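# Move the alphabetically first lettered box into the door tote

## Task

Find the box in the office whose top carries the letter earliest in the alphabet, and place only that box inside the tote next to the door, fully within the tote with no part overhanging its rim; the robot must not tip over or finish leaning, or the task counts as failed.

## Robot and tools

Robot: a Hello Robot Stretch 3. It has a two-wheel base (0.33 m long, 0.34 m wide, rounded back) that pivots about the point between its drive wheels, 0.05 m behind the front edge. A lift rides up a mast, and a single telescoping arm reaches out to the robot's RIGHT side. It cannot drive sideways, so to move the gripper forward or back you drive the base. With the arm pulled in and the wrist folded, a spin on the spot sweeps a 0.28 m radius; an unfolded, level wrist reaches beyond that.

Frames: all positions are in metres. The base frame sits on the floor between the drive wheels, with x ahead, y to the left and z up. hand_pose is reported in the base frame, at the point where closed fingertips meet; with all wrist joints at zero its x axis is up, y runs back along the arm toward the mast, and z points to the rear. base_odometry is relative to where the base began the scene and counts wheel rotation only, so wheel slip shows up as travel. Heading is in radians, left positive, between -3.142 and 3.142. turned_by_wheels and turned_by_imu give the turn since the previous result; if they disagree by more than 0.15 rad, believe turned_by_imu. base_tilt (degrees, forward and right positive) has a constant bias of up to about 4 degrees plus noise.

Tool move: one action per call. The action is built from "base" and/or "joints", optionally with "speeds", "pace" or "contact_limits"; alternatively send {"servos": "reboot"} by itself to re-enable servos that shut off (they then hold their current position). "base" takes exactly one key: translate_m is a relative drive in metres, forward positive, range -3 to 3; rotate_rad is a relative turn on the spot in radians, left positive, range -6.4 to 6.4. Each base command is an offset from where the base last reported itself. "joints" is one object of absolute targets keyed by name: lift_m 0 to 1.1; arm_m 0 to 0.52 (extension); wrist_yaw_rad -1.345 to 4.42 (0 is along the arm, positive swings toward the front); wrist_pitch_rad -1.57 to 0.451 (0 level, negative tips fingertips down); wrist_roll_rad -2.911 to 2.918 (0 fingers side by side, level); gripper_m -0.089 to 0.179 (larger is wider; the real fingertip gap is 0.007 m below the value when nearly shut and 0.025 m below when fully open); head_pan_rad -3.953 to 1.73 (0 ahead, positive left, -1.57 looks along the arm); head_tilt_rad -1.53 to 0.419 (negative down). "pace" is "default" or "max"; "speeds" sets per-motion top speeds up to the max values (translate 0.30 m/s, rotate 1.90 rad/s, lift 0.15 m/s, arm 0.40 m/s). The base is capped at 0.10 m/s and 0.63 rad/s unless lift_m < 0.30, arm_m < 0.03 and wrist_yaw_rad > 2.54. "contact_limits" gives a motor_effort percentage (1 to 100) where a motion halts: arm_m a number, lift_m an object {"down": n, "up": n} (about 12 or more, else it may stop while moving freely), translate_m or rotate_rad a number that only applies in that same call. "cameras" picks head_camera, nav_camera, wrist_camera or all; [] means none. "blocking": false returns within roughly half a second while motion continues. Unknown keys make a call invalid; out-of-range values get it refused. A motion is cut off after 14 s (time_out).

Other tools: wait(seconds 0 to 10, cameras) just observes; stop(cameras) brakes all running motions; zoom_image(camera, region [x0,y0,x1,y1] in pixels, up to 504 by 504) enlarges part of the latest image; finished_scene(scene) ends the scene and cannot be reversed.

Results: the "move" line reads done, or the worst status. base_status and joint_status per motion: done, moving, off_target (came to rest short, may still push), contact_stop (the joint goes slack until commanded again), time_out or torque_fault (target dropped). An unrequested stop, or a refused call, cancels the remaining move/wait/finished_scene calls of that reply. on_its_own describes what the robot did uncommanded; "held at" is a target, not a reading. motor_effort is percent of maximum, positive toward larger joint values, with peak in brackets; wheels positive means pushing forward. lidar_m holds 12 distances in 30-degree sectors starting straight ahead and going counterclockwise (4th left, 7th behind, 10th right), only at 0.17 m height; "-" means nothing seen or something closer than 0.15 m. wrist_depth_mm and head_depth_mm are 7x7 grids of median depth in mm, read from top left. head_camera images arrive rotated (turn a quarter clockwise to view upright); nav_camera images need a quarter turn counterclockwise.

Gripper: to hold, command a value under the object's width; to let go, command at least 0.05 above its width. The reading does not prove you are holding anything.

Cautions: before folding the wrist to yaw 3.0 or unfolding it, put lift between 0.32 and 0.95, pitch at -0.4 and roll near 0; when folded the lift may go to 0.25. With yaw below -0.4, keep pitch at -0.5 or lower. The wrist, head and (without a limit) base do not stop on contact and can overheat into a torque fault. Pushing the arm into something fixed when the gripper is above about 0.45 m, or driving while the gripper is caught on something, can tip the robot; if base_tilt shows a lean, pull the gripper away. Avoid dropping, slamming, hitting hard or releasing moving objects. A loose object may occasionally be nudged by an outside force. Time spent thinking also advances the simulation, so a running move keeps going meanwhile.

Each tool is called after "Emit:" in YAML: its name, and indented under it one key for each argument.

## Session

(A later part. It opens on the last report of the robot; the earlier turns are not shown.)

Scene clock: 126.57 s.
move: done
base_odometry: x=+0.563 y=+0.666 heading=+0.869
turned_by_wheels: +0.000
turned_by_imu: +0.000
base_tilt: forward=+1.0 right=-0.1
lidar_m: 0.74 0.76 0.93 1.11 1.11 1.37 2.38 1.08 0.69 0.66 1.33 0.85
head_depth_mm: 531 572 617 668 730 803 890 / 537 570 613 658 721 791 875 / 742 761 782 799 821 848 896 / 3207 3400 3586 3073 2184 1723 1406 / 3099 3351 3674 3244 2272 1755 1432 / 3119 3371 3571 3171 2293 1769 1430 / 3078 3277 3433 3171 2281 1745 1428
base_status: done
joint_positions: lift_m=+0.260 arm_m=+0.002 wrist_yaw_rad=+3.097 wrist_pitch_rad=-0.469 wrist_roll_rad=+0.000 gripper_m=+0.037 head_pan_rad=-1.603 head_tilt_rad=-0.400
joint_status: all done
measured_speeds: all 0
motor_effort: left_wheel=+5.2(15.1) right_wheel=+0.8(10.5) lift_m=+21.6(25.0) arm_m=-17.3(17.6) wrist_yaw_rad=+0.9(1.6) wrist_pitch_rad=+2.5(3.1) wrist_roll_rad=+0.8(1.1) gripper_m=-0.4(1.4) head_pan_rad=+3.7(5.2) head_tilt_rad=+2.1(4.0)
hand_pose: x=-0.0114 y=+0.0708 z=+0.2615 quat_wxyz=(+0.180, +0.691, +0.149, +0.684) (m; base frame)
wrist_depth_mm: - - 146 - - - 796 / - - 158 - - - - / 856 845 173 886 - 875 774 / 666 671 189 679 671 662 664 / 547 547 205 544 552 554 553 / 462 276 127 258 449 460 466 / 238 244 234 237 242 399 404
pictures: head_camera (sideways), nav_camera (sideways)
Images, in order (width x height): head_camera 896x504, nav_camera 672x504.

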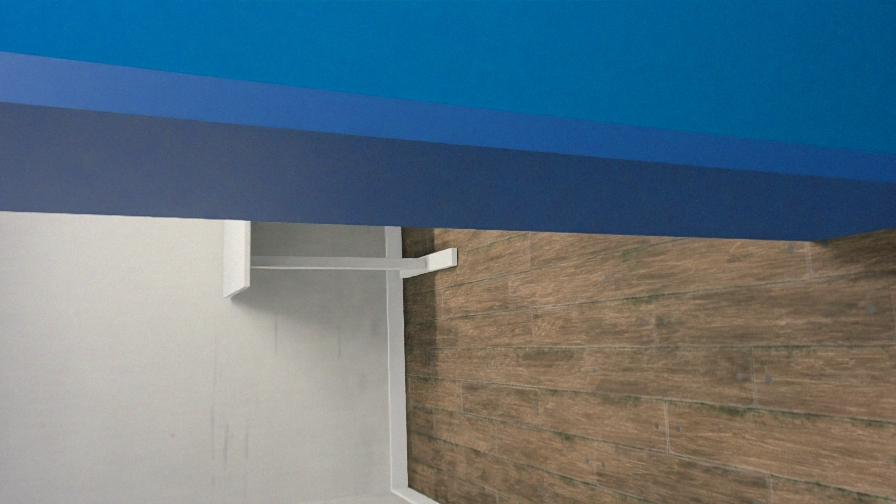

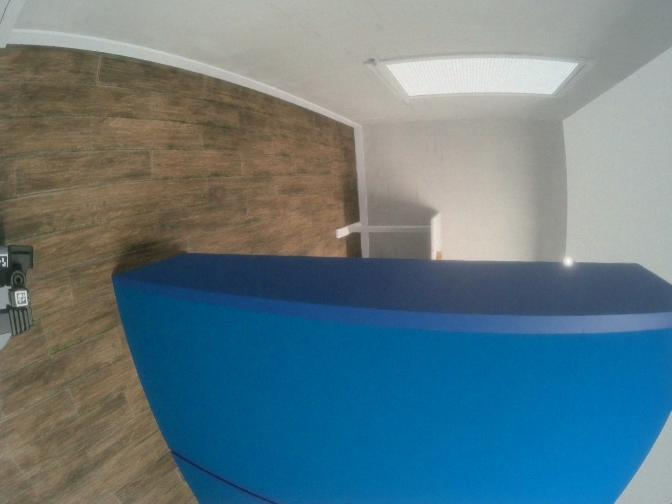

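Emit:
move:
  base: {"translate_m": 0.3}
  pace: "max"
  cameras: []

Emit:
move:
  base: {"rotate_rad": -1.571}
  joints: {"head_pan_rad": -0.3}
  pace: "max"
  cameras: ["nav_camera"]

Scene clock: 133.90 s.
move: done
base_odometry: x=+0.757 y=+0.895 heading=+0.869
turned_by_wheels: +0.000
turned_by_imu: +0.001
base_tilt: forward=+1.1 right=-0.2
lidar_m: 0.45 0.46 0.56 1.15 1.16 1.42 2.65 0.99 0.75 3.21 0.82 0.53
head_depth_mm: 3245 3377 3661 1094 1121 1137 1160 / 3249 3376 3754 3295 2316 1747 1409 / 3187 3302 3597 3258 2280 1774 1443 / 3156 3443 3669 3293 2296 1762 1436 / 3091 3333 3554 3204 2269 1755 1441 / 3061 3354 3525 3236 2270 1759 1430 / 2914 2817 2714 2594 2181 1742 1435
base_status: done
joint_positions: lift_m=+0.260 arm_m=+0.002 wrist_yaw_rad=+3.097 wrist_pitch_rad=-0.469 wrist_roll_rad=+0.000 gripper_m=+0.037 head_pan_rad=-1.600 head_tilt_rad=-0.400
joint_status: not commanded
measured_speeds: all 0
motor_effort: left_wheel=+2.7(16.2) right_wheel=+1.3(10.4) lift_m=+22.5(22.6) arm_m=-17.3(17.3) wrist_yaw_rad=+0.7(1.4) wrist_pitch_rad=+2.4(3.2) wrist_roll_rad=+0.8(1.0) gripper_m=-0.1(1.4) head_pan_rad=+2.0(4.3) head_tilt_rad=+2.8(3.6)
hand_pose: x=-0.0114 y=+0.0708 z=+0.2615 quat_wxyz=(+0.180, +0.691, +0.149, +0.684) (m; base frame)
wrist_depth_mm: - 142 146 - - - - / - - 156 - - - - / 860 855 170 773 848 - - / 673 666 189 667 665 640 - / 550 547 204 548 550 549 494 / 460 274 127 259 460 467 455 / 239 245 232 239 242 401 401
pictures: none
No camera images: "cameras" was empty.

Scene clock: 136.00 s.
move: done
base_odometry: x=+0.757 y=+0.895 heading=-0.702
turned_by_wheels: -1.571
turned_by_imu: -1.564
base_tilt: forward=+1.0 right=+0.0
lidar_m: 3.19 0.81 0.52 0.45 0.46 0.57 1.16 1.16 1.44 2.65 0.97 0.75
head_depth_mm: 656 678 700 741 794 879 998 / 760 792 823 858 895 949 1002 / 904 951 994 1053 1117 1188 1261 / 3442 3613 3878 3209 2297 1705 1434 / 3276 3455 3742 3244 2260 1753 1428 / 3176 3290 3497 3226 2282 1750 1428 / 3078 3164 3393 3241 2231 1735 1435
base_status: done
joint_positions: lift_m=+0.260 arm_m=+0.002 wrist_yaw_rad=+3.097 wrist_pitch_rad=-0.469 wrist_roll_rad=+0.000 gripper_m=+0.037 head_pan_rad=-0.286 head_tilt_rad=-0.400
joint_status: all done
measured_speeds: translate_m=+0.000 rotate_rad=+0.000 lift_m=+0.000 arm_m=+0.000 wrist_yaw_rad=+0.000 wrist_pitch_rad=+0.000 wrist_roll_rad=+0.000 head_pan_rad=-0.024 head_tilt_rad=+0.000
motor_effort: left_wheel=+10.1(17.9) right_wheel=-8.7(15.3) lift_m=+22.9(23.1) arm_m=-20.0(20.6) wrist_yaw_rad=+0.9(1.2) wrist_pitch_rad=+2.7(3.1) wrist_roll_rad=+0.8(1.0) gripper_m=-0.2(1.1) head_pan_rad=-2.4(5.7) head_tilt_rad=+2.7(3.8)
hand_pose: x=-0.0114 y=+0.0708 z=+0.2615 quat_wxyz=(+0.180, +0.691, +0.149, +0.684) (m; base frame)
wrist_depth_mm: - - 145 - - - - / - - 156 485 - - - / - - 172 537 - - - / - - 187 597 647 643 669 / 535 543 205 553 550 550 546 / 461 277 128 259 453 466 464 / 241 245 232 240 242 401 404
pictures: nav_camera (sideways)
Images, in order (width x height): nav_camera 672x504.

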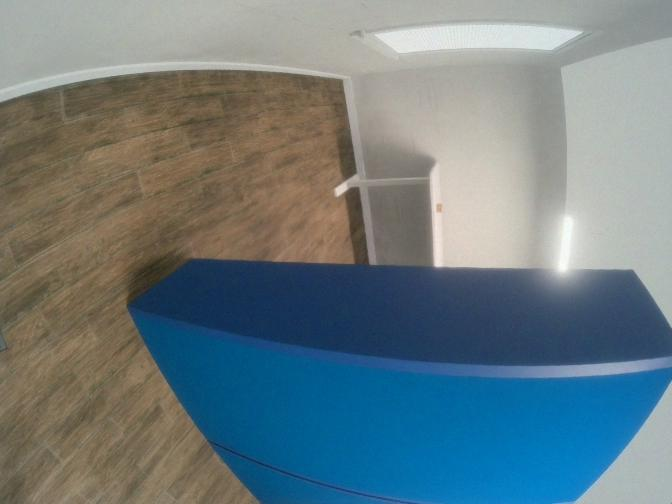

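Emit:
move:
  base: {"translate_m": 1.6}
  joints: {"head_pan_rad": -0.8, "head_tilt_rad": -0.35}
  pace: "max"
  cameras: ["head_camera", "nav_camera"]

Scene clock: 146.47 s.
move: done
base_odometry: x=+1.979 y=-0.138 heading=-0.701
turned_by_wheels: +0.000
turned_by_imu: -0.001
base_tilt: forward=+1.0 right=-0.4
lidar_m: 1.63 1.21 0.78 0.72 0.72 0.89 1.76 0.59 1.23 2.13 2.76 2.23
head_depth_mm: 2805 2880 2983 3156 2531 1901 1523 / 2985 3142 3324 3411 2528 1880 1515 / 3115 3302 3507 3629 2473 1881 1501 / 2822 2951 3175 3366 2401 1858 1501 / 2498 2657 2684 2886 2477 1872 1491 / 2290 2409 2235 2725 2467 1849 1501 / 2091 2201 1916 2417 2405 1862 1483
base_status: done
joint_positions: lift_m=+0.260 arm_m=+0.002 wrist_yaw_rad=+3.097 wrist_pitch_rad=-0.469 wrist_roll_rad=+0.000 gripper_m=+0.037 head_pan_rad=-0.800 head_tilt_rad=-0.349
joint_status: all done
measured_speeds: all 0
motor_effort: left_wheel=+11.6(19.4) right_wheel=-3.7(10.9) lift_m=+24.5(24.7) arm_m=-11.5(17.5) wrist_yaw_rad=+0.5(1.5) wrist_pitch_rad=+2.9(3.1) wrist_roll_rad=+0.8(1.1) gripper_m=-0.2(1.7) head_pan_rad=+2.0(6.5) head_tilt_rad=+3.6(5.7)
hand_pose: x=-0.0114 y=+0.0708 z=+0.2615 quat_wxyz=(+0.180, +0.691, +0.149, +0.684) (m; base frame)
wrist_depth_mm: - - 143 - - - - / - - 155 - - - - / - - 171 777 823 824 860 / 673 670 189 678 674 676 666 / 554 549 205 545 546 551 552 / 459 276 128 259 449 463 460 / 239 246 234 238 242 401 404
pictures: head_camera (sideways), nav_camera (sideways)
Images, in order (width x height): head_camera 896x504, nav_camera 672x504.

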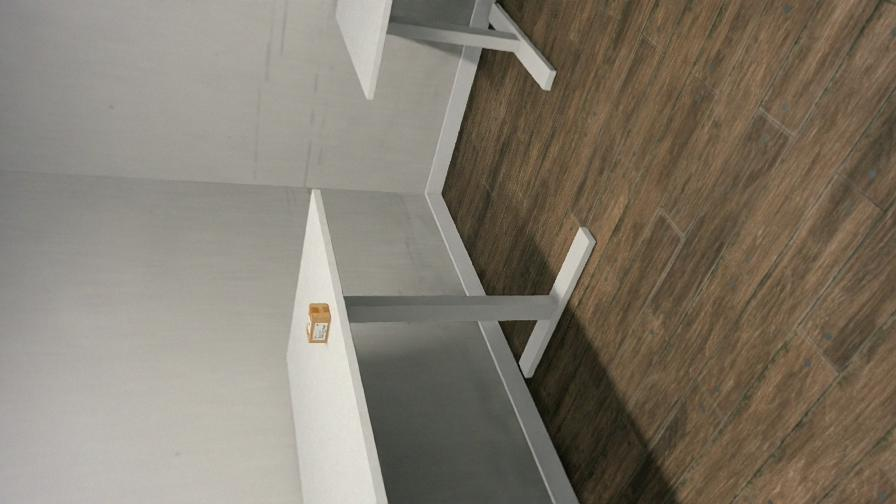

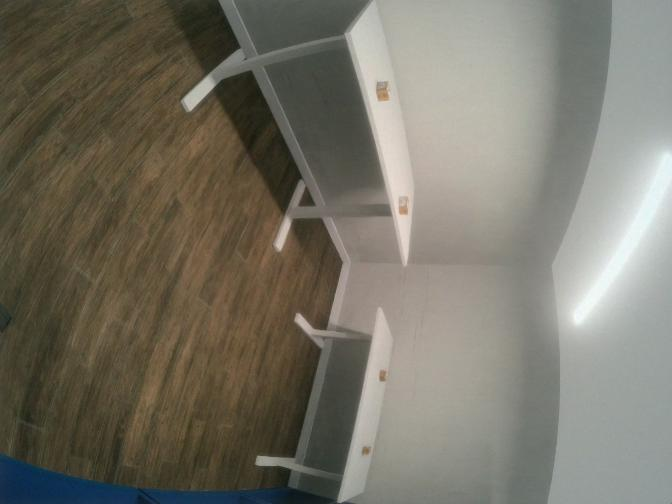

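Emit:
zoom_image:
  camera: "head_camera"
  region: [290, 290, 350, 350]

Emit:
move:
  joints: {"head_pan_rad": -0.3, "head_tilt_rad": -0.35}
  pace: "max"
  cameras: ["head_camera"]

Emit:
move:
  joints: {"head_pan_rad": -1.25, "head_tilt_rad": -0.35}
  pace: "max"
  cameras: ["head_camera"]

Scaled by 8.400 from the camera's 896x504 image, which has a finer 1280x720 frame.

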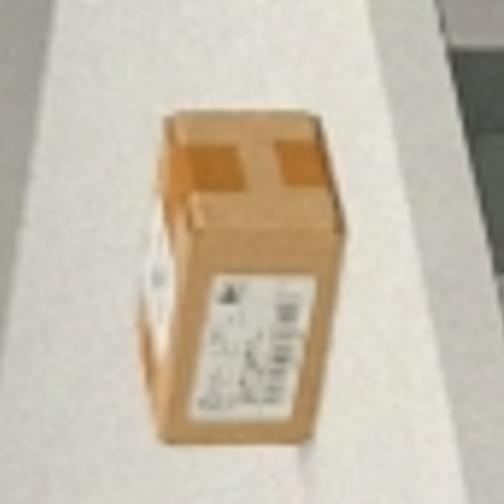

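Scene clock: 151.67 s.
move: done
base_odometry: x=+1.979 y=-0.138 heading=-0.701
turned_by_wheels: +0.000
turned_by_imu: +0.001
base_tilt: forward=+0.9 right=-0.2
lidar_m: 1.64 1.22 0.78 0.72 0.72 0.89 1.75 0.59 1.23 2.13 2.76 2.23
head_depth_mm: 2097 2294 2046 2613 2482 1876 1513 / 2055 2168 2017 2500 2513 1874 1523 / 1936 2084 1989 2395 2485 1882 1509 / 1901 1984 1989 2276 2371 1850 1517 / 1819 1908 1951 2130 2213 1797 1501 / 1763 1871 1937 2096 2236 1871 1508 / 1692 1809 1898 2016 2157 1853 1493
base_status: not commanded
joint_positions: lift_m=+0.260 arm_m=+0.002 wrist_yaw_rad=+3.097 wrist_pitch_rad=-0.469 wrist_roll_rad=+0.000 gripper_m=+0.037 head_pan_rad=-0.287 head_tilt_rad=-0.349
joint_status: all done
measured_speeds: all 0
motor_effort: left_wheel=+11.6(11.7) right_wheel=-3.9(4.5) lift_m=+24.9(25.2) arm_m=-8.0(8.8) wrist_yaw_rad=+1.1(1.2) wrist_pitch_rad=+2.7(3.0) wrist_roll_rad=+0.9(1.1) gripper_m=+0.1(1.2) head_pan_rad=+2.0(4.3) head_tilt_rad=+2.5(3.8)
hand_pose: x=-0.0114 y=+0.0708 z=+0.2615 quat_wxyz=(+0.180, +0.691, +0.149, +0.684) (m; base frame)
wrist_depth_mm: - - 143 - - - - / - - 155 - - - - / - - 172 777 818 809 851 / 663 664 190 685 673 673 666 / 551 557 205 555 546 547 542 / 460 274 128 260 453 459 465 / 237 244 231 238 242 404 402
pictures: head_camera (sideways)
Images, in order (width x height): head_camera 896x504.

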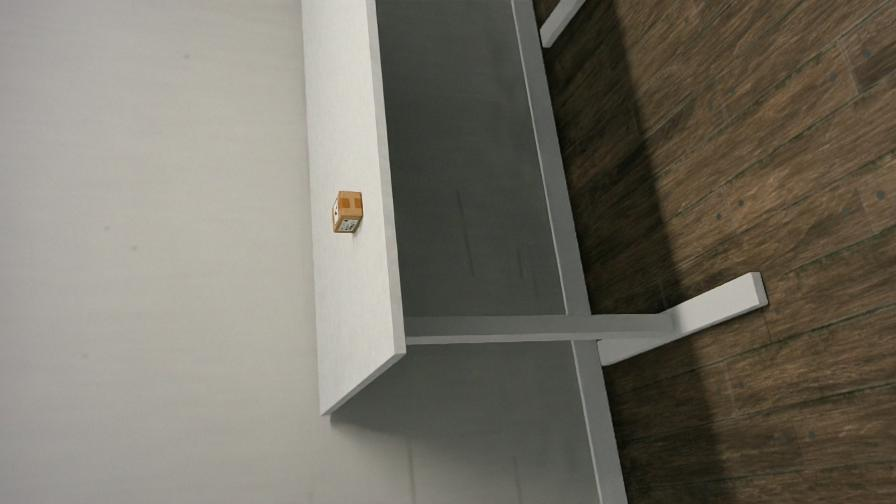

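Scene clock: 152.57 s.
move: done
base_odometry: x=+1.979 y=-0.138 heading=-0.701
turned_by_wheels: +0.000
turned_by_imu: +0.000
base_tilt: forward=+1.0 right=-0.1
lidar_m: 1.63 1.21 0.78 0.71 0.72 0.89 1.75 0.59 1.24 2.14 2.75 2.23
head_depth_mm: 2579 2696 2829 3039 2543 1893 1520 / 2603 2732 2881 3046 2521 1882 1514 / 2705 2837 2934 3146 2492 1885 1508 / 2690 2914 2938 3196 2488 1872 1496 / 2813 2980 3075 3204 2480 1867 1500 / 2818 3056 3230 3320 2449 1841 1493 / 2885 3054 3329 3424 2443 1842 1495
base_status: not commanded
joint_positions: lift_m=+0.260 arm_m=+0.002 wrist_yaw_rad=+3.097 wrist_pitch_rad=-0.469 wrist_roll_rad=+0.000 gripper_m=+0.037 head_pan_rad=-1.261 head_tilt_rad=-0.349
joint_status: all done
measured_speeds: all 0
motor_effort: left_wheel=+11.4(11.7) right_wheel=-4.2(4.9) lift_m=+25.2(25.5) arm_m=-7.0(8.1) wrist_yaw_rad=+0.9(1.2) wrist_pitch_rad=+2.6(3.1) wrist_roll_rad=+1.0(1.0) gripper_m=+0.6(1.6) head_pan_rad=-2.1(5.7) head_tilt_rad=+1.8(3.2)
hand_pose: x=-0.0114 y=+0.0708 z=+0.2615 quat_wxyz=(+0.180, +0.691, +0.149, +0.684) (m; base frame)
wrist_depth_mm: - - 143 - - - - / - - 156 - - - - / - - 171 768 809 810 861 / 667 667 190 663 669 667 669 / 548 557 206 548 541 545 545 / 461 275 128 260 443 464 465 / 239 247 233 240 243 401 400
pictures: head_camera (sideways)
Images, in order (width x height): head_camera 896x504.

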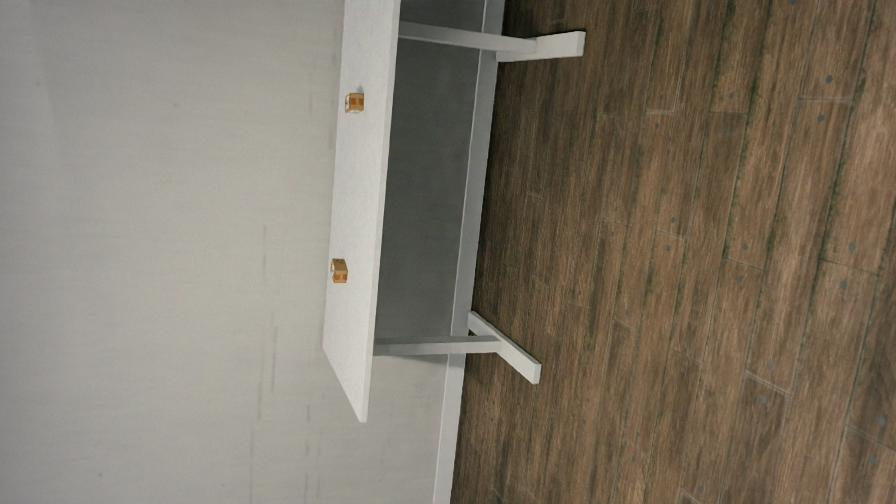

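Emit:
move:
  base: {"rotate_rad": -1.1}
  pace: "max"
  cameras: []

Emit:
move:
  base: {"translate_m": 1.4}
  joints: {"head_pan_rad": 0.3, "head_tilt_rad": -0.35}
  pace: "max"
  cameras: ["head_camera", "nav_camera"]

Scene clock: 222.83 s.
move: done
base_odometry: x=+1.979 y=-0.138 heading=-1.801
turned_by_wheels: -1.100
turned_by_imu: -1.093
base_tilt: forward=+0.9 right=-0.2
lidar_m: 2.77 2.27 1.63 1.29 0.80 0.72 0.72 0.87 1.64 0.59 1.20 1.24
head_depth_mm: 478 502 531 574 651 754 889 / 649 1016 1064 846 635 672 730 / 656 1103 1159 904 1281 1108 891 / 664 1191 1252 896 1370 1106 949 / 794 1298 1358 897 1464 1103 1335 / 976 1269 1333 1020 1443 1178 1411 / 1028 1163 1216 1242 1336 1404 1437
base_status: done
joint_positions: lift_m=+0.260 arm_m=+0.002 wrist_yaw_rad=+3.097 wrist_pitch_rad=-0.469 wrist_roll_rad=+0.000 gripper_m=+0.037 head_pan_rad=-1.250 head_tilt_rad=-0.349
joint_status: not commanded
measured_speeds: all 0
motor_effort: left_wheel=+9.1(17.9) right_wheel=-9.5(15.3) lift_m=+26.4(26.7) arm_m=-9.5(9.5) wrist_yaw_rad=+0.8(1.4) wrist_pitch_rad=+3.0(3.1) wrist_roll_rad=+0.8(1.0) gripper_m=+0.1(1.1) head_pan_rad=+3.2(3.7) head_tilt_rad=+0.4(1.6)
hand_pose: x=-0.0114 y=+0.0708 z=+0.2615 quat_wxyz=(+0.180, +0.691, +0.149, +0.684) (m; base frame)
wrist_depth_mm: - - 146 - - - - / - - 158 - - - - / - 760 173 854 850 860 861 / 644 664 190 676 671 661 668 / 546 547 206 549 554 552 549 / 463 275 127 261 450 469 463 / 238 244 234 239 241 402 403
pictures: none
No camera images: "cameras" was empty.

Scene clock: 228.90 s.
move: done
base_odometry: x=+1.660 y=-1.501 heading=-1.800
turned_by_wheels: +0.000
turned_by_imu: -0.001
base_tilt: forward=+1.2 right=+0.0
lidar_m: 1.37 1.77 1.17 1.59 1.41 2.03 2.03 1.43 0.99 1.34 1.24 1.73
head_depth_mm: 1580 1647 1727 1662 1180 1827 1527 / 1674 1778 1871 1947 1248 1810 1497 / 1817 1890 2028 2128 2176 1869 1514 / 1936 2059 2184 2304 2324 1863 1507 / 1939 2023 2164 2322 2342 1839 1485 / 1769 1857 1960 2048 2189 1869 1487 / 1616 1688 1770 1869 1980 1848 1484
base_status: done
joint_positions: lift_m=+0.260 arm_m=+0.002 wrist_yaw_rad=+3.097 wrist_pitch_rad=-0.469 wrist_roll_rad=+0.000 gripper_m=+0.037 head_pan_rad=+0.300 head_tilt_rad=-0.349
joint_status: all done
measured_speeds: all 0
motor_effort: left_wheel=+7.9(19.4) right_wheel=-3.9(10.3) lift_m=+27.4(27.7) arm_m=-19.8(20.8) wrist_yaw_rad=+0.9(1.3) wrist_pitch_rad=+2.6(3.3) wrist_roll_rad=+0.6(1.1) gripper_m=+0.4(1.2) head_pan_rad=-3.6(4.5) head_tilt_rad=-1.6(3.4)
hand_pose: x=-0.0114 y=+0.0708 z=+0.2615 quat_wxyz=(+0.180, +0.691, +0.149, +0.684) (m; base frame)
wrist_depth_mm: - - 146 - - - - / - - 158 - - - - / 866 848 172 879 869 859 861 / 665 668 189 671 664 661 672 / 544 549 207 540 549 551 544 / 460 276 128 260 451 464 463 / 238 245 233 238 241 404 400
pictures: head_camera (sideways), nav_camera (sideways)
Images, in order (width x height): head_camera 896x504, nav_camera 672x504.

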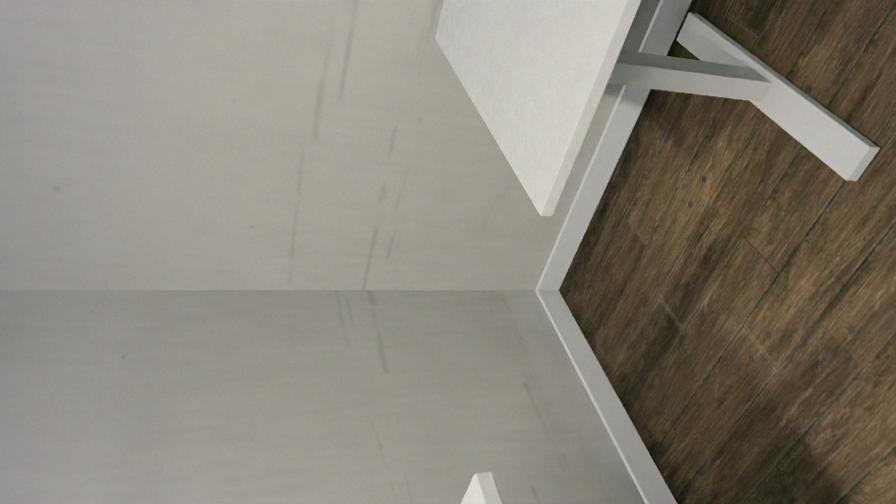

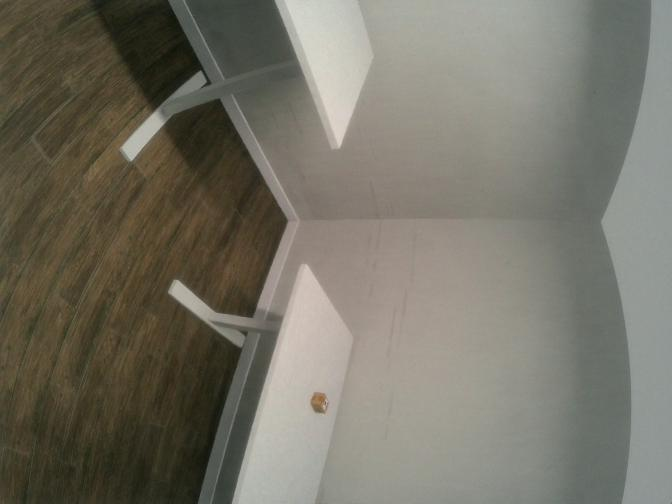

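Emit:
move:
  joints: {"head_pan_rad": 1.1, "head_tilt_rad": -0.35}
  pace: "max"
  cameras: ["head_camera"]

Emit:
move:
  joints: {"head_pan_rad": -0.5, "head_tilt_rad": -0.4}
  pace: "max"
  cameras: ["head_camera"]

Scene clock: 234.17 s.
move: done
base_odometry: x=+1.660 y=-1.501 heading=-1.800
turned_by_wheels: +0.000
turned_by_imu: +0.001
base_tilt: forward=+1.0 right=-0.1
lidar_m: 1.37 1.77 1.17 1.58 1.41 2.03 2.04 1.43 0.99 1.33 1.24 1.73
head_depth_mm: 1386 1475 1563 1028 1804 1894 1518 / 1379 1452 1534 1021 1299 1429 1449 / 1375 1454 1530 1017 1776 1867 1494 / 1364 1429 1515 1009 1773 1867 1509 / 1350 1439 1506 1000 1769 1841 1493 / 1342 1426 1507 989 1735 1824 1492 / 1338 1419 1495 995 1729 1801 1495
base_status: not commanded
joint_positions: lift_m=+0.260 arm_m=+0.002 wrist_yaw_rad=+3.097 wrist_pitch_rad=-0.469 wrist_roll_rad=+0.000 gripper_m=+0.037 head_pan_rad=+1.113 head_tilt_rad=-0.350
joint_status: all done
measured_speeds: all 0
motor_effort: left_wheel=+8.0(8.1) right_wheel=-4.4(4.4) lift_m=+27.8(28.3) arm_m=-19.7(19.9) wrist_yaw_rad=+0.9(1.5) wrist_pitch_rad=+2.6(2.9) wrist_roll_rad=+0.8(1.1) gripper_m=+0.3(1.3) head_pan_rad=+1.6(4.3) head_tilt_rad=-1.9(3.5)
hand_pose: x=-0.0114 y=+0.0708 z=+0.2615 quat_wxyz=(+0.180, +0.691, +0.149, +0.684) (m; base frame)
wrist_depth_mm: - - 147 - - - - / - - 159 - - - - / 853 869 172 858 855 858 864 / 676 673 189 661 668 691 671 / 549 549 205 549 550 552 545 / 465 274 128 260 453 466 461 / 237 245 231 239 242 404 400
pictures: head_camera (sideways)
Images, in order (width x height): head_camera 896x504.

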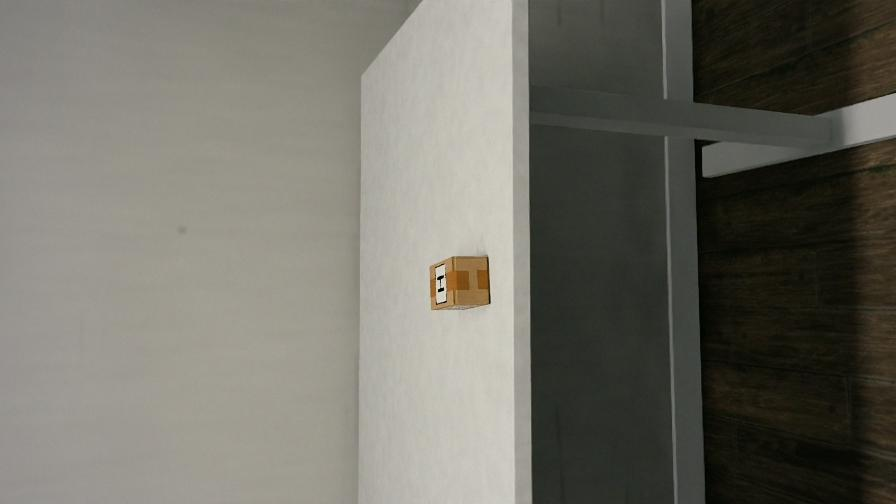

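Scene clock: 235.20 s.
move: done
base_odometry: x=+1.660 y=-1.501 heading=-1.800
turned_by_wheels: +0.000
turned_by_imu: +0.000
base_tilt: forward=+0.9 right=+0.0
lidar_m: 1.37 1.76 1.17 1.59 1.41 2.03 2.03 1.43 0.99 1.34 1.24 1.73
head_depth_mm: 1539 1675 1788 1472 1561 1677 1443 / 1520 1628 1758 1384 2022 1771 1445 / 1519 1621 1729 1450 2031 1769 1440 / 1492 1585 1719 1454 1169 1763 1438 / 1466 1568 1679 1448 1169 1762 1426 / 1466 1555 1679 1442 1154 1753 1423 / 1445 1526 1642 1349 1155 1745 1438
base_status: not commanded
joint_positions: lift_m=+0.260 arm_m=+0.002 wrist_yaw_rad=+3.097 wrist_pitch_rad=-0.469 wrist_roll_rad=+0.000 gripper_m=+0.037 head_pan_rad=-0.527 head_tilt_rad=-0.401
joint_status: all done
measured_speeds: all 0
motor_effort: left_wheel=+7.8(8.2) right_wheel=-3.8(4.2) lift_m=+28.3(28.4) arm_m=-19.5(20.2) wrist_yaw_rad=+0.5(1.3) wrist_pitch_rad=+2.5(3.1) wrist_roll_rad=+0.8(1.0) gripper_m=-0.3(1.1) head_pan_rad=-0.1(5.1) head_tilt_rad=-2.1(3.8)
hand_pose: x=-0.0114 y=+0.0708 z=+0.2615 quat_wxyz=(+0.180, +0.691, +0.149, +0.684) (m; base frame)
wrist_depth_mm: - - 146 - - - - / - - 158 - - - - / 864 849 172 866 877 858 876 / 663 672 190 681 669 676 670 / 551 547 205 548 550 546 542 / 462 276 127 259 445 462 464 / 238 246 232 239 242 400 402
pictures: head_camera (sideways)
Images, in order (width x height): head_camera 896x504.

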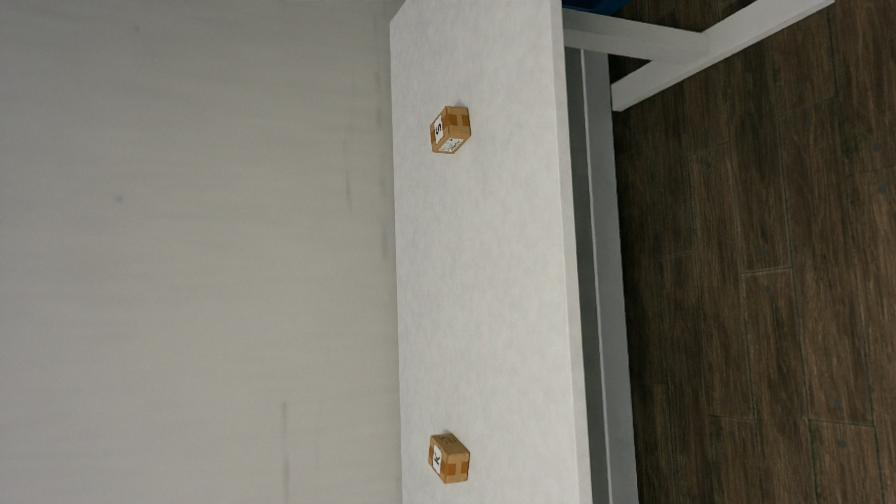

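Emit:
zoom_image:
  camera: "head_camera"
  region: [415, 420, 485, 490]

Emit:
zoom_image:
  camera: "head_camera"
  region: [415, 95, 485, 165]

Emit:
move:
  joints: {"head_pan_rad": 1.6, "head_tilt_rad": -0.35}
  pace: "max"
  cameras: ["head_camera", "nav_camera"]

Scaled by 7.200 from the camera's 896x504 image, which has a finer 1280x720 frame.

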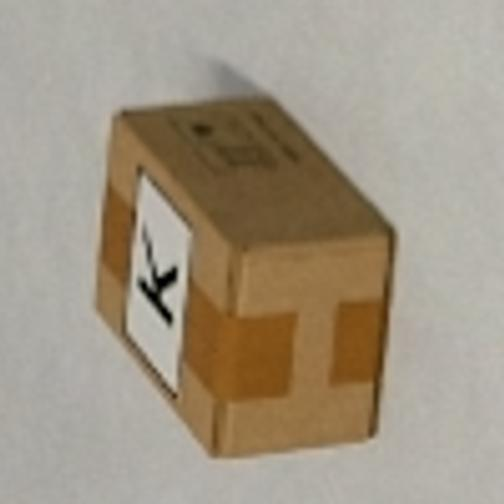

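Scaled by 7.200 from the camera's 896x504 image, which has a finer 1280x720 frame.

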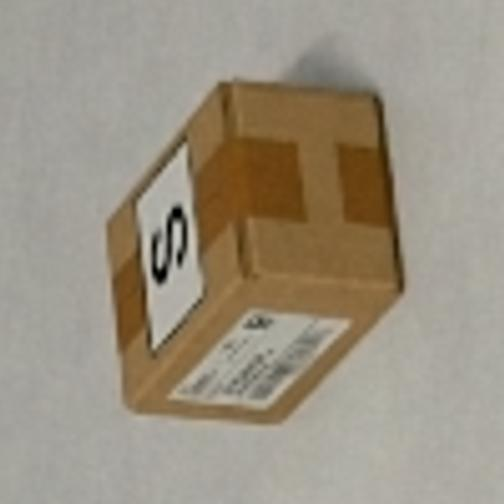

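Scene clock: 241.97 s.
move: done
base_odometry: x=+1.660 y=-1.501 heading=-1.800
turned_by_wheels: +0.000
turned_by_imu: +0.001
base_tilt: forward=+1.1 right=-0.1
lidar_m: 1.37 1.76 1.16 1.58 1.41 2.03 2.04 1.43 0.99 1.34 1.24 1.73
head_depth_mm: 1345 1407 1480 1015 1671 1755 1504 / 1387 1467 1548 1011 1784 1792 1501 / 1468 1545 1587 1008 1863 1868 1499 / 1520 1605 1676 1075 1967 1845 1502 / 1601 1704 1738 1116 2106 1804 1503 / 1693 1816 1887 1234 2163 1716 1495 / 1789 1901 2051 1242 2311 1898 1490
base_status: not commanded
joint_positions: lift_m=+0.260 arm_m=+0.002 wrist_yaw_rad=+3.097 wrist_pitch_rad=-0.469 wrist_roll_rad=+0.000 gripper_m=+0.037 head_pan_rad=+1.648 head_tilt_rad=-0.353
joint_status: all done
measured_speeds: all 0
motor_effort: left_wheel=+8.0(8.3) right_wheel=-4.0(4.5) lift_m=+29.1(29.1) arm_m=-19.1(19.6) wrist_yaw_rad=+1.0(1.2) wrist_pitch_rad=+2.7(3.1) wrist_roll_rad=+0.7(1.0) gripper_m=-0.2(1.1) head_pan_rad=-1.9(5.0) head_tilt_rad=+4.0(5.7)
hand_pose: x=-0.0114 y=+0.0708 z=+0.2615 quat_wxyz=(+0.180, +0.691, +0.149, +0.684) (m; base frame)
wrist_depth_mm: - - 146 - - - - / - - 158 - - - - / 870 853 172 862 872 850 867 / 664 672 188 664 672 671 666 / 553 550 206 556 542 552 544 / 467 275 127 258 443 462 464 / 238 244 232 239 242 403 401
pictures: head_camera (sideways), nav_camera (sideways)
Images, in order (width x height): head_camera 896x504, nav_camera 672x504.

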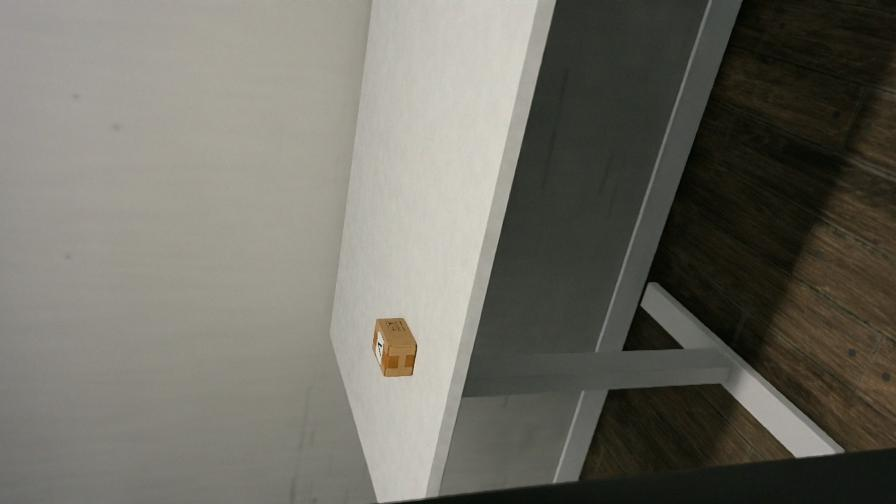

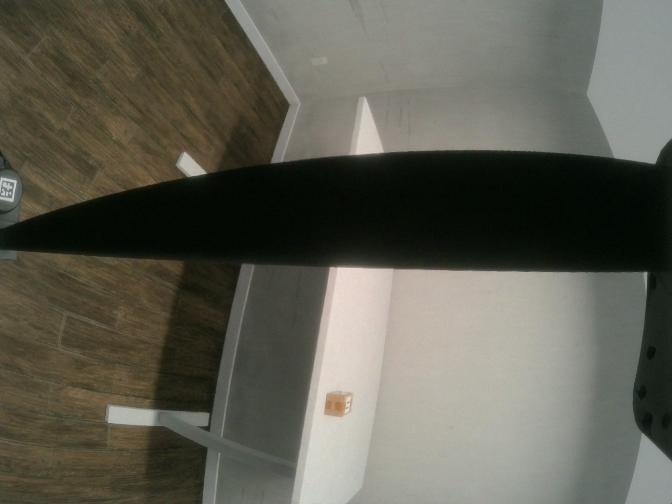

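Emit:
zoom_image:
  camera: "head_camera"
  region: [360, 310, 430, 380]

Scaled by 7.200 from the camera's 896x504 image, which has a finer 1280x720 frame.

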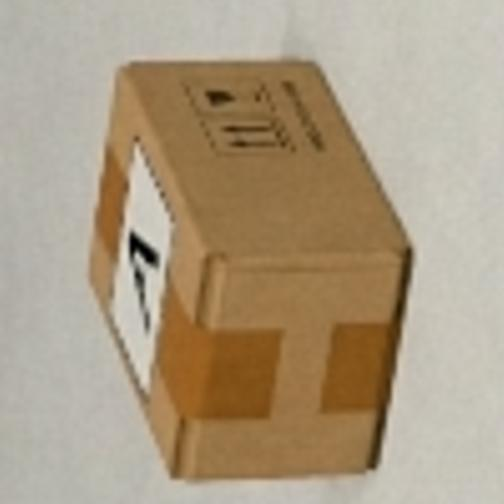

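Emit:
move:
  base: {"rotate_rad": 2.1}
  pace: "max"
  cameras: []

Emit:
move:
  base: {"translate_m": 0.5}
  joints: {"head_pan_rad": -0.8, "head_tilt_rad": -0.4}
  pace: "max"
  cameras: ["head_camera"]

Scene clock: 265.13 s.
move: done
base_odometry: x=+1.660 y=-1.501 heading=+0.299
turned_by_wheels: +2.100
turned_by_imu: +2.092
base_tilt: forward=+0.8 right=-0.2
lidar_m: 1.41 2.03 2.03 1.43 1.02 1.37 1.24 1.52 1.38 1.78 1.17 1.58
head_depth_mm: 2148 2243 2372 2450 2427 1897 1525 / 1249 2383 2542 2727 2491 1893 1519 / 1274 1372 1412 1539 1616 1702 1500 / 1426 1555 1557 1740 1608 1779 1507 / 1424 1540 1564 1754 1459 1759 1447 / 1323 1433 1502 1621 1462 1686 1412 / 1260 1366 1419 1506 1458 1580 1410
base_status: done
joint_positions: lift_m=+0.260 arm_m=+0.002 wrist_yaw_rad=+3.097 wrist_pitch_rad=-0.469 wrist_roll_rad=+0.000 gripper_m=+0.037 head_pan_rad=+1.600 head_tilt_rad=-0.349
joint_status: not commanded
measured_speeds: all 0
motor_effort: left_wheel=-9.6(17.3) right_wheel=+8.6(17.1) lift_m=+30.1(30.3) arm_m=-20.1(21.1) wrist_yaw_rad=+1.2(1.3) wrist_pitch_rad=+2.6(3.1) wrist_roll_rad=+0.7(1.1) gripper_m=+0.2(1.4) head_pan_rad=-3.0(4.4) head_tilt_rad=+2.3(4.5)
hand_pose: x=-0.0114 y=+0.0708 z=+0.2615 quat_wxyz=(+0.180, +0.691, +0.149, +0.684) (m; base frame)
wrist_depth_mm: - 143 146 - - - - / - 859 158 - - - - / 770 832 172 873 871 862 857 / 665 661 190 665 662 673 673 / 551 549 206 545 549 551 546 / 457 274 127 259 453 463 470 / 238 245 232 239 243 403 401
pictures: none
No camera images: "cameras" was empty.

Scene clock: 268.10 s.
move: done
base_odometry: x=+2.138 y=-1.354 heading=+0.299
turned_by_wheels: +0.000
turned_by_imu: +0.000
base_tilt: forward=+1.0 right=-0.1
lidar_m: 0.95 1.66 1.66 1.49 1.48 1.33 1.73 2.10 1.65 1.06 1.25 0.92
head_depth_mm: 1036 1097 1187 902 629 539 1444 / 1047 1117 1189 893 628 536 1440 / 1048 1120 1188 894 624 535 1441 / 1059 1129 1204 890 621 1562 1445 / 1068 1136 1212 881 620 1597 1436 / 1078 1155 1236 881 621 1607 1426 / 1086 1162 1237 874 618 1609 1389
base_status: done
joint_positions: lift_m=+0.260 arm_m=+0.002 wrist_yaw_rad=+3.097 wrist_pitch_rad=-0.469 wrist_roll_rad=+0.000 gripper_m=+0.037 head_pan_rad=-0.810 head_tilt_rad=-0.399
joint_status: all done
measured_speeds: all 0
motor_effort: left_wheel=-1.0(14.8) right_wheel=+8.4(14.9) lift_m=+28.7(30.3) arm_m=-17.3(20.3) wrist_yaw_rad=+0.7(1.4) wrist_pitch_rad=+2.8(3.1) wrist_roll_rad=+0.8(1.1) gripper_m=+0.3(1.3) head_pan_rad=+2.2(5.3) head_tilt_rad=-2.3(4.3)
hand_pose: x=-0.0114 y=+0.0708 z=+0.2615 quat_wxyz=(+0.180, +0.691, +0.149, +0.684) (m; base frame)
wrist_depth_mm: - - 146 - - - - / - - 157 - - - - / 865 863 173 842 863 861 877 / 681 654 190 665 661 658 668 / 549 556 206 545 549 543 545 / 468 277 128 260 448 465 461 / 236 244 232 239 243 400 401
pictures: head_camera (sideways)
Images, in order (width x height): head_camera 896x504.

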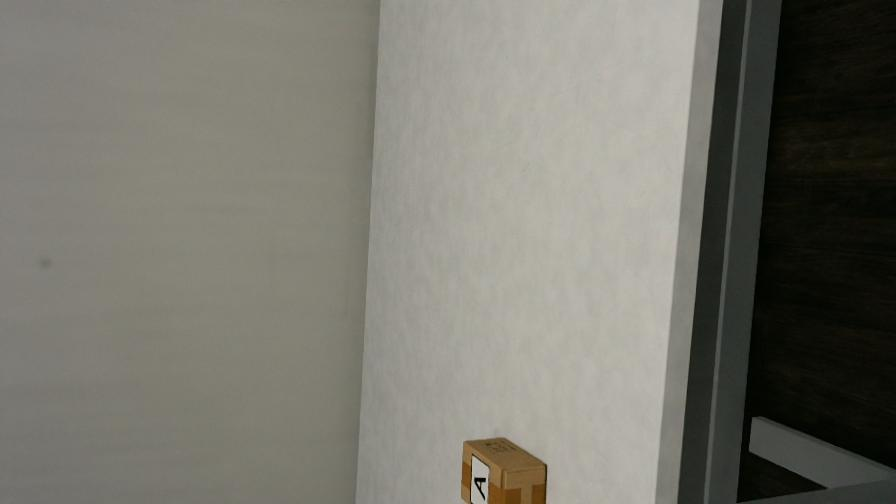

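Emit:
move:
  base: {"rotate_rad": 0.748}
  joints: {"head_pan_rad": -1.2, "head_tilt_rad": -0.5}
  pace: "max"
  cameras: ["head_camera"]

Scene clock: 301.80 s.
move: done
base_odometry: x=+2.138 y=-1.354 heading=+1.046
turned_by_wheels: +0.748
turned_by_imu: +0.745
base_tilt: forward=+1.0 right=-0.1
lidar_m: 1.66 1.73 1.48 1.33 1.73 1.95 1.66 1.76 1.06 1.25 0.93 1.72
head_depth_mm: 1038 1111 1065 717 539 1527 1343 / 1073 1155 1071 717 558 1580 1336 / 1116 1201 1064 711 577 1603 1335 / 1168 1264 1059 679 1684 1549 1332 / 1220 1317 1049 705 1150 1359 1312 / 1273 1396 1449 705 1874 1592 1339 / 1347 1470 1590 707 1956 1581 1326
base_status: done
joint_positions: lift_m=+0.260 arm_m=+0.002 wrist_yaw_rad=+3.097 wrist_pitch_rad=-0.469 wrist_roll_rad=+0.000 gripper_m=+0.037 head_pan_rad=-1.202 head_tilt_rad=-0.502
joint_status: all done
measured_speeds: all 0
motor_effort: left_wheel=-9.3(15.5) right_wheel=+8.2(16.4) lift_m=+26.4(27.4) arm_m=-17.2(17.2) wrist_yaw_rad=+0.5(1.2) wrist_pitch_rad=+2.9(3.1) wrist_roll_rad=+0.7(1.1) gripper_m=-0.3(1.2) head_pan_rad=-1.9(5.1) head_tilt_rad=-1.3(5.5)
hand_pose: x=-0.0114 y=+0.0708 z=+0.2615 quat_wxyz=(+0.180, +0.691, +0.149, +0.684) (m; base frame)
wrist_depth_mm: - - 146 - - - - / - - 158 - - - - / 841 858 172 868 868 866 852 / 671 676 190 676 665 675 676 / 553 544 204 557 547 547 543 / 458 276 127 259 445 461 468 / 237 245 233 238 242 401 403
pictures: head_camera (sideways)
Images, in order (width x height): head_camera 896x504.

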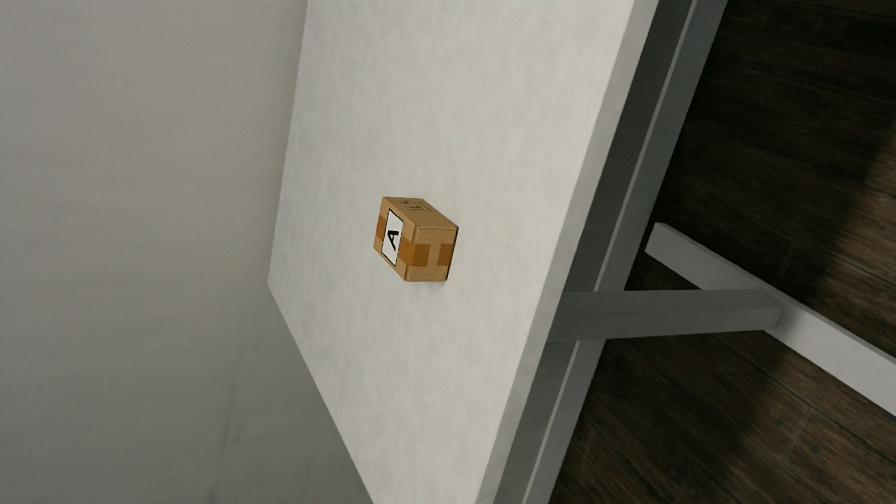

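Emit:
move:
  base: {"rotate_rad": 0.84}
  joints: {"lift_m": 0.5}
  pace: "max"
  cameras: []

Emit:
move:
  base: {"translate_m": 0.27}
  pace: "max"
  cameras: []

Emit:
move:
  base: {"rotate_rad": -0.84}
  joints: {"head_pan_rad": -1.55, "head_tilt_rad": -0.5}
  cameras: ["head_camera"]

Scene clock: 315.00 s.
move: done
base_odometry: x=+2.138 y=-1.354 heading=+1.886
turned_by_wheels: +0.840
turned_by_imu: +0.837
base_tilt: forward=+1.0 right=+0.0
lidar_m: 1.48 1.48 1.33 1.73 2.10 1.66 1.06 1.25 0.93 0.95 1.66 1.67
head_depth_mm: 1622 1760 1940 2116 2009 1611 1336 / 1568 1702 1892 2090 1996 1607 1345 / 1523 1660 1805 2028 2003 1612 1348 / 1473 1605 1756 1940 1992 1597 1338 / 1444 1549 1717 1864 1980 1589 1341 / 1403 1505 1653 1814 1920 1577 1328 / 1363 1463 1582 1750 1889 1616 1331
base_status: done
joint_positions: lift_m=+0.500 arm_m=+0.002 wrist_yaw_rad=+3.097 wrist_pitch_rad=-0.469 wrist_roll_rad=+0.000 gripper_m=+0.037 head_pan_rad=-1.202 head_tilt_rad=-0.502
joint_status: all done
measured_speeds: all 0
motor_effort: left_wheel=-7.9(17.5) right_wheel=+9.0(15.4) lift_m=+29.1(33.0) arm_m=-19.7(20.8) wrist_yaw_rad=+0.8(1.5) wrist_pitch_rad=+2.7(3.2) wrist_roll_rad=+0.8(1.1) gripper_m=+0.0(1.0) head_pan_rad=+2.4(3.3) head_tilt_rad=+2.5(2.5)
hand_pose: x=-0.0114 y=+0.0707 z=+0.5014 quat_wxyz=(+0.180, +0.691, +0.149, +0.684) (m; base frame)
wrist_depth_mm: - - 147 - - - - / - - 159 - - - - / - - 173 - - - - / - - 189 - - - - / 884 873 205 882 897 886 867 / 747 747 128 698 729 752 742 / 639 667 284 637 628 651 639
pictures: none
No camera images: "cameras" was empty.

Scene clock: 318.63 s.
move: done
base_odometry: x=+2.054 y=-1.097 heading=+1.886
turned_by_wheels: +0.000
turned_by_imu: +0.000
base_tilt: forward=+0.9 right=-0.2
lidar_m: 1.77 1.22 1.17 1.71 2.01 1.86 1.33 1.45 1.04 1.67 1.48 1.49
head_depth_mm: 1435 1581 1743 1932 2019 1614 1345 / 1399 1516 1678 1873 1993 1605 1340 / 1362 1472 1614 1780 1949 1612 1344 / 1308 1430 1559 1727 1857 1606 1335 / 1271 1380 1496 1679 1835 1588 1339 / 1242 1343 1454 1599 1798 1598 1336 / 1209 1311 1401 1553 1721 1589 1334
base_status: done
joint_positions: lift_m=+0.500 arm_m=+0.002 wrist_yaw_rad=+3.097 wrist_pitch_rad=-0.469 wrist_roll_rad=+0.000 gripper_m=+0.037 head_pan_rad=-1.200 head_tilt_rad=-0.500
joint_status: not commanded
measured_speeds: all 0
motor_effort: left_wheel=+7.6(10.6) right_wheel=+1.9(16.0) lift_m=+23.7(29.3) arm_m=-17.2(19.9) wrist_yaw_rad=+1.1(1.4) wrist_pitch_rad=+2.8(3.3) wrist_roll_rad=+0.9(1.1) gripper_m=+0.4(1.1) head_pan_rad=+3.2(4.5) head_tilt_rad=+2.7(4.1)
hand_pose: x=-0.0114 y=+0.0707 z=+0.5014 quat_wxyz=(+0.180, +0.691, +0.149, +0.684) (m; base frame)
wrist_depth_mm: - - 146 - - - - / - - 159 - - - - / - - 172 - - - - / - - 189 - - - - / 878 879 206 858 890 875 882 / 733 729 128 701 708 751 735 / 639 660 284 649 624 645 640
pictures: none
No camera images: "cameras" was empty.

Scene clock: 321.07 s.
move: done
base_odometry: x=+2.054 y=-1.097 heading=+1.047
turned_by_wheels: -0.839
turned_by_imu: -0.836
base_tilt: forward=+0.9 right=-0.1
lidar_m: 1.48 1.54 1.22 1.36 1.18 1.71 1.86 2.04 1.33 1.45 1.04 1.53
head_depth_mm: 1206 1305 1079 758 1742 1608 1339 / 1205 1315 1077 758 1757 1605 1333 / 1216 1321 1068 796 1784 1610 1338 / 1241 1336 1071 786 1816 1594 1329 / 1248 1341 1059 780 1815 1563 1333 / 1254 1361 1048 779 1307 1501 1303 / 1272 1371 1051 822 1835 1596 1330
base_status: done
joint_positions: lift_m=+0.500 arm_m=+0.002 wrist_yaw_rad=+3.097 wrist_pitch_rad=-0.469 wrist_roll_rad=+0.000 gripper_m=+0.037 head_pan_rad=-1.551 head_tilt_rad=-0.500
joint_status: all done
measured_speeds: all 0
motor_effort: left_wheel=+12.0(16.3) right_wheel=-10.1(12.9) lift_m=+20.7(23.8) arm_m=-20.4(20.4) wrist_yaw_rad=+0.9(1.3) wrist_pitch_rad=+2.8(3.3) wrist_roll_rad=+0.8(1.2) gripper_m=-0.7(1.2) head_pan_rad=-3.2(4.3) head_tilt_rad=+2.0(5.4)
hand_pose: x=-0.0114 y=+0.0707 z=+0.5014 quat_wxyz=(+0.180, +0.691, +0.149, +0.684) (m; base frame)
wrist_depth_mm: - - 146 - - - - / - - 158 - - - - / - - 172 - - - - / - - 191 - - - - / 868 867 205 875 856 879 886 / 731 738 128 691 717 745 747 / 638 660 284 638 624 639 641
pictures: head_camera (sideways)
Images, in order (width x height): head_camera 896x504.

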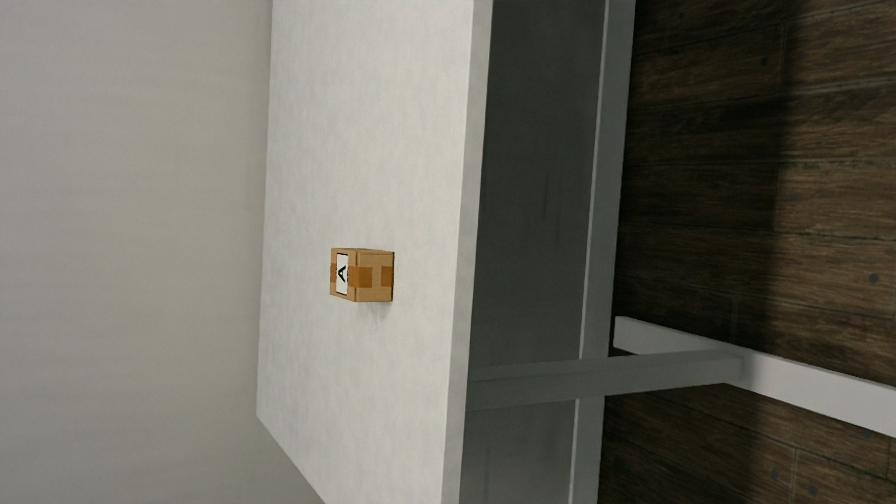

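Emit:
move:
  joints: {"lift_m": 0.7, "wrist_pitch_rad": -0.4, "wrist_roll_rad": 0.0}
  pace: "max"
  cameras: []

Emit:
move:
  joints: {"wrist_yaw_rad": 1.0}
  cameras: ["wrist_camera"]

Scene clock: 339.63 s.
move: done
base_odometry: x=+2.054 y=-1.097 heading=+1.047
turned_by_wheels: +0.000
turned_by_imu: +0.001
base_tilt: forward=+1.1 right=-0.2
lidar_m: 1.48 1.54 1.22 1.36 1.18 1.71 1.86 2.05 1.33 1.45 1.04 1.53
head_depth_mm: 1199 1307 1083 758 1728 1610 1345 / 1208 1321 1072 755 1736 1602 1342 / 1222 1326 1069 790 1795 1606 1348 / 1240 1340 1066 788 1807 1589 1327 / 1255 1360 1058 786 1812 1556 1328 / 1253 1369 1055 787 1314 1511 1301 / 1261 1387 1047 822 1844 1596 1334
base_status: not commanded
joint_positions: lift_m=+0.700 arm_m=+0.002 wrist_yaw_rad=+3.097 wrist_pitch_rad=-0.419 wrist_roll_rad=+0.000 gripper_m=+0.037 head_pan_rad=-1.551 head_tilt_rad=-0.500
joint_status: all done
measured_speeds: all 0
motor_effort: left_wheel=+11.6(12.0) right_wheel=-9.6(10.2) lift_m=+29.0(33.2) arm_m=-19.5(20.4) wrist_yaw_rad=+0.8(1.2) wrist_pitch_rad=+3.6(5.4) wrist_roll_rad=+0.8(3.3) gripper_m=-0.2(1.5) head_pan_rad=+0.0(2.6) head_tilt_rad=+2.5(3.7)
hand_pose: x=-0.0111 y=+0.0773 z=+0.7125 quat_wxyz=(+0.163, +0.694, +0.132, +0.688) (m; base frame)
wrist_depth_mm: - - 144 - - - - / - - 156 - - - - / - - 167 - - - - / - - 183 - - - - / - - 199 - - - - / - - 128 975 - - - / 860 893 253 862 853 870 867
pictures: none
No camera images: "cameras" was empty.

Scene clock: 341.67 s.
move: done
base_odometry: x=+2.054 y=-1.097 heading=+1.047
turned_by_wheels: +0.000
turned_by_imu: +0.000
base_tilt: forward=+1.0 right=-0.2
lidar_m: 1.48 1.54 1.22 1.36 1.18 1.71 1.86 2.05 1.33 1.45 1.04 1.54
head_depth_mm: 1202 1307 1084 758 1747 1605 1343 / 1215 1315 1073 752 1759 1609 1332 / 1225 1330 1072 792 1784 1598 1339 / 1233 1339 1060 789 1805 1602 1332 / 1249 1349 1062 787 1804 1535 1346 / 1254 1358 1054 786 1307 1519 1309 / 1264 1372 1051 822 1849 1578 1335
base_status: not commanded
joint_positions: lift_m=+0.700 arm_m=+0.002 wrist_yaw_rad=+1.003 wrist_pitch_rad=-0.419 wrist_roll_rad=+0.000 gripper_m=+0.037 head_pan_rad=-1.551 head_tilt_rad=-0.500
joint_status: all done
measured_speeds: all 0
motor_effort: left_wheel=+11.5(11.7) right_wheel=-9.7(10.1) lift_m=+25.5(29.2) arm_m=-19.1(19.8) wrist_yaw_rad=-2.0(5.2) wrist_pitch_rad=+3.2(3.7) wrist_roll_rad=+0.8(1.1) gripper_m=+0.0(1.2) head_pan_rad=+0.6(2.3) head_tilt_rad=+1.6(3.5)
hand_pose: x=+0.1677 y=-0.2674 z=+0.7125 quat_wxyz=(+0.678, +0.462, -0.535, +0.204) (m; base frame)
wrist_depth_mm: - - - - - - - / - - - - - - - / - - - - - - - / - - - - - - - / - - - - - - - / - - 128 944 - - - / 859 891 858 874 814 884 886
pictures: wrist_camera
Images, in order (width x height): wrist_camera 644x364.

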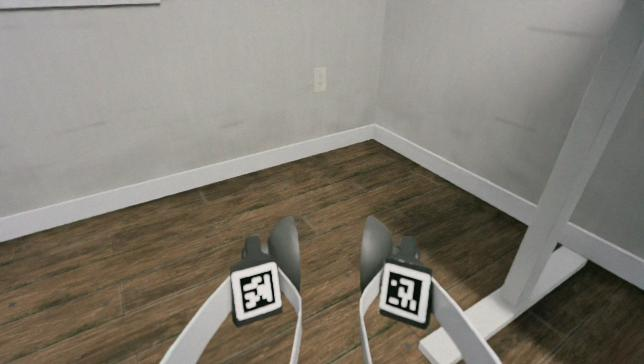

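Emit:
move:
  joints: {"lift_m": 1.08, "wrist_pitch_rad": -0.45, "wrist_yaw_rad": 0.0, "gripper_m": 0.14}
  cameras: ["wrist_camera", "head_camera"]

Scene clock: 351.33 s.
move: done
base_odometry: x=+2.054 y=-1.097 heading=+1.047
turned_by_wheels: +0.000
turned_by_imu: +0.001
base_tilt: forward=+0.9 right=+0.0
lidar_m: 1.48 1.54 1.22 1.36 1.18 1.72 1.86 2.04 1.33 1.45 1.04 1.53
head_depth_mm: 1200 - - - - - - / 1220 - - - - - - / 1229 1329 - 1656 - - 1273 / 1237 1336 1059 790 1804 1606 1335 / 1244 1349 1057 744 1791 1556 1339 / 1254 1353 1050 786 1307 1509 1299 / 1269 1384 1047 821 1861 1594 1340
base_status: not commanded
joint_positions: lift_m=+1.080 arm_m=+0.002 wrist_yaw_rad=+0.003 wrist_pitch_rad=-0.464 wrist_roll_rad=+0.000 gripper_m=+0.140 head_pan_rad=-1.551 head_tilt_rad=-0.500
joint_status: all done
measured_speeds: all 0
motor_effort: left_wheel=+11.5(11.7) right_wheel=-9.6(10.3) lift_m=+30.4(33.3) arm_m=-16.5(18.0) wrist_yaw_rad=-2.1(5.6) wrist_pitch_rad=+2.3(6.7) wrist_roll_rad=+1.0(1.2) gripper_m=-0.3(87.1) head_pan_rad=+2.8(3.7) head_tilt_rad=+2.1(3.7)
hand_pose: x=-0.0208 y=-0.3650 z=+1.0824 quat_wxyz=(+0.689, +0.164, -0.687, -0.162) (m; base frame)
wrist_depth_mm: - - - - - - - / - - - - - - - / - - - - - - - / - - - - - - - / - - - - - - - / - 124 - - - 120 - / - - - - - 126 -
pictures: head_camera (sideways), wrist_camera
Images, in order (width x height): head_camera 896x504, wrist_camera 644x364.

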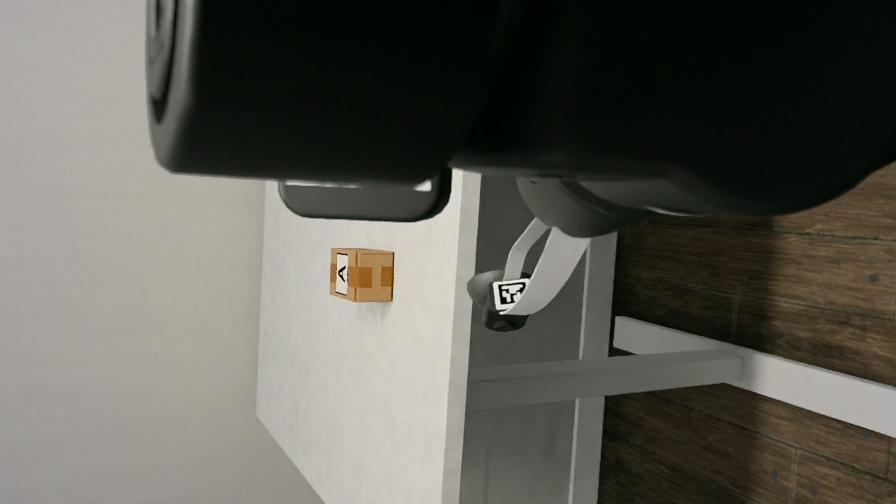

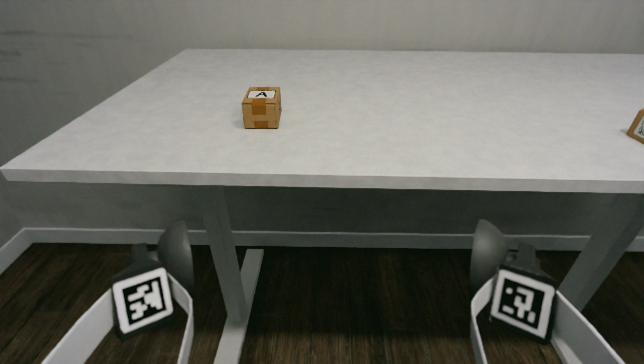

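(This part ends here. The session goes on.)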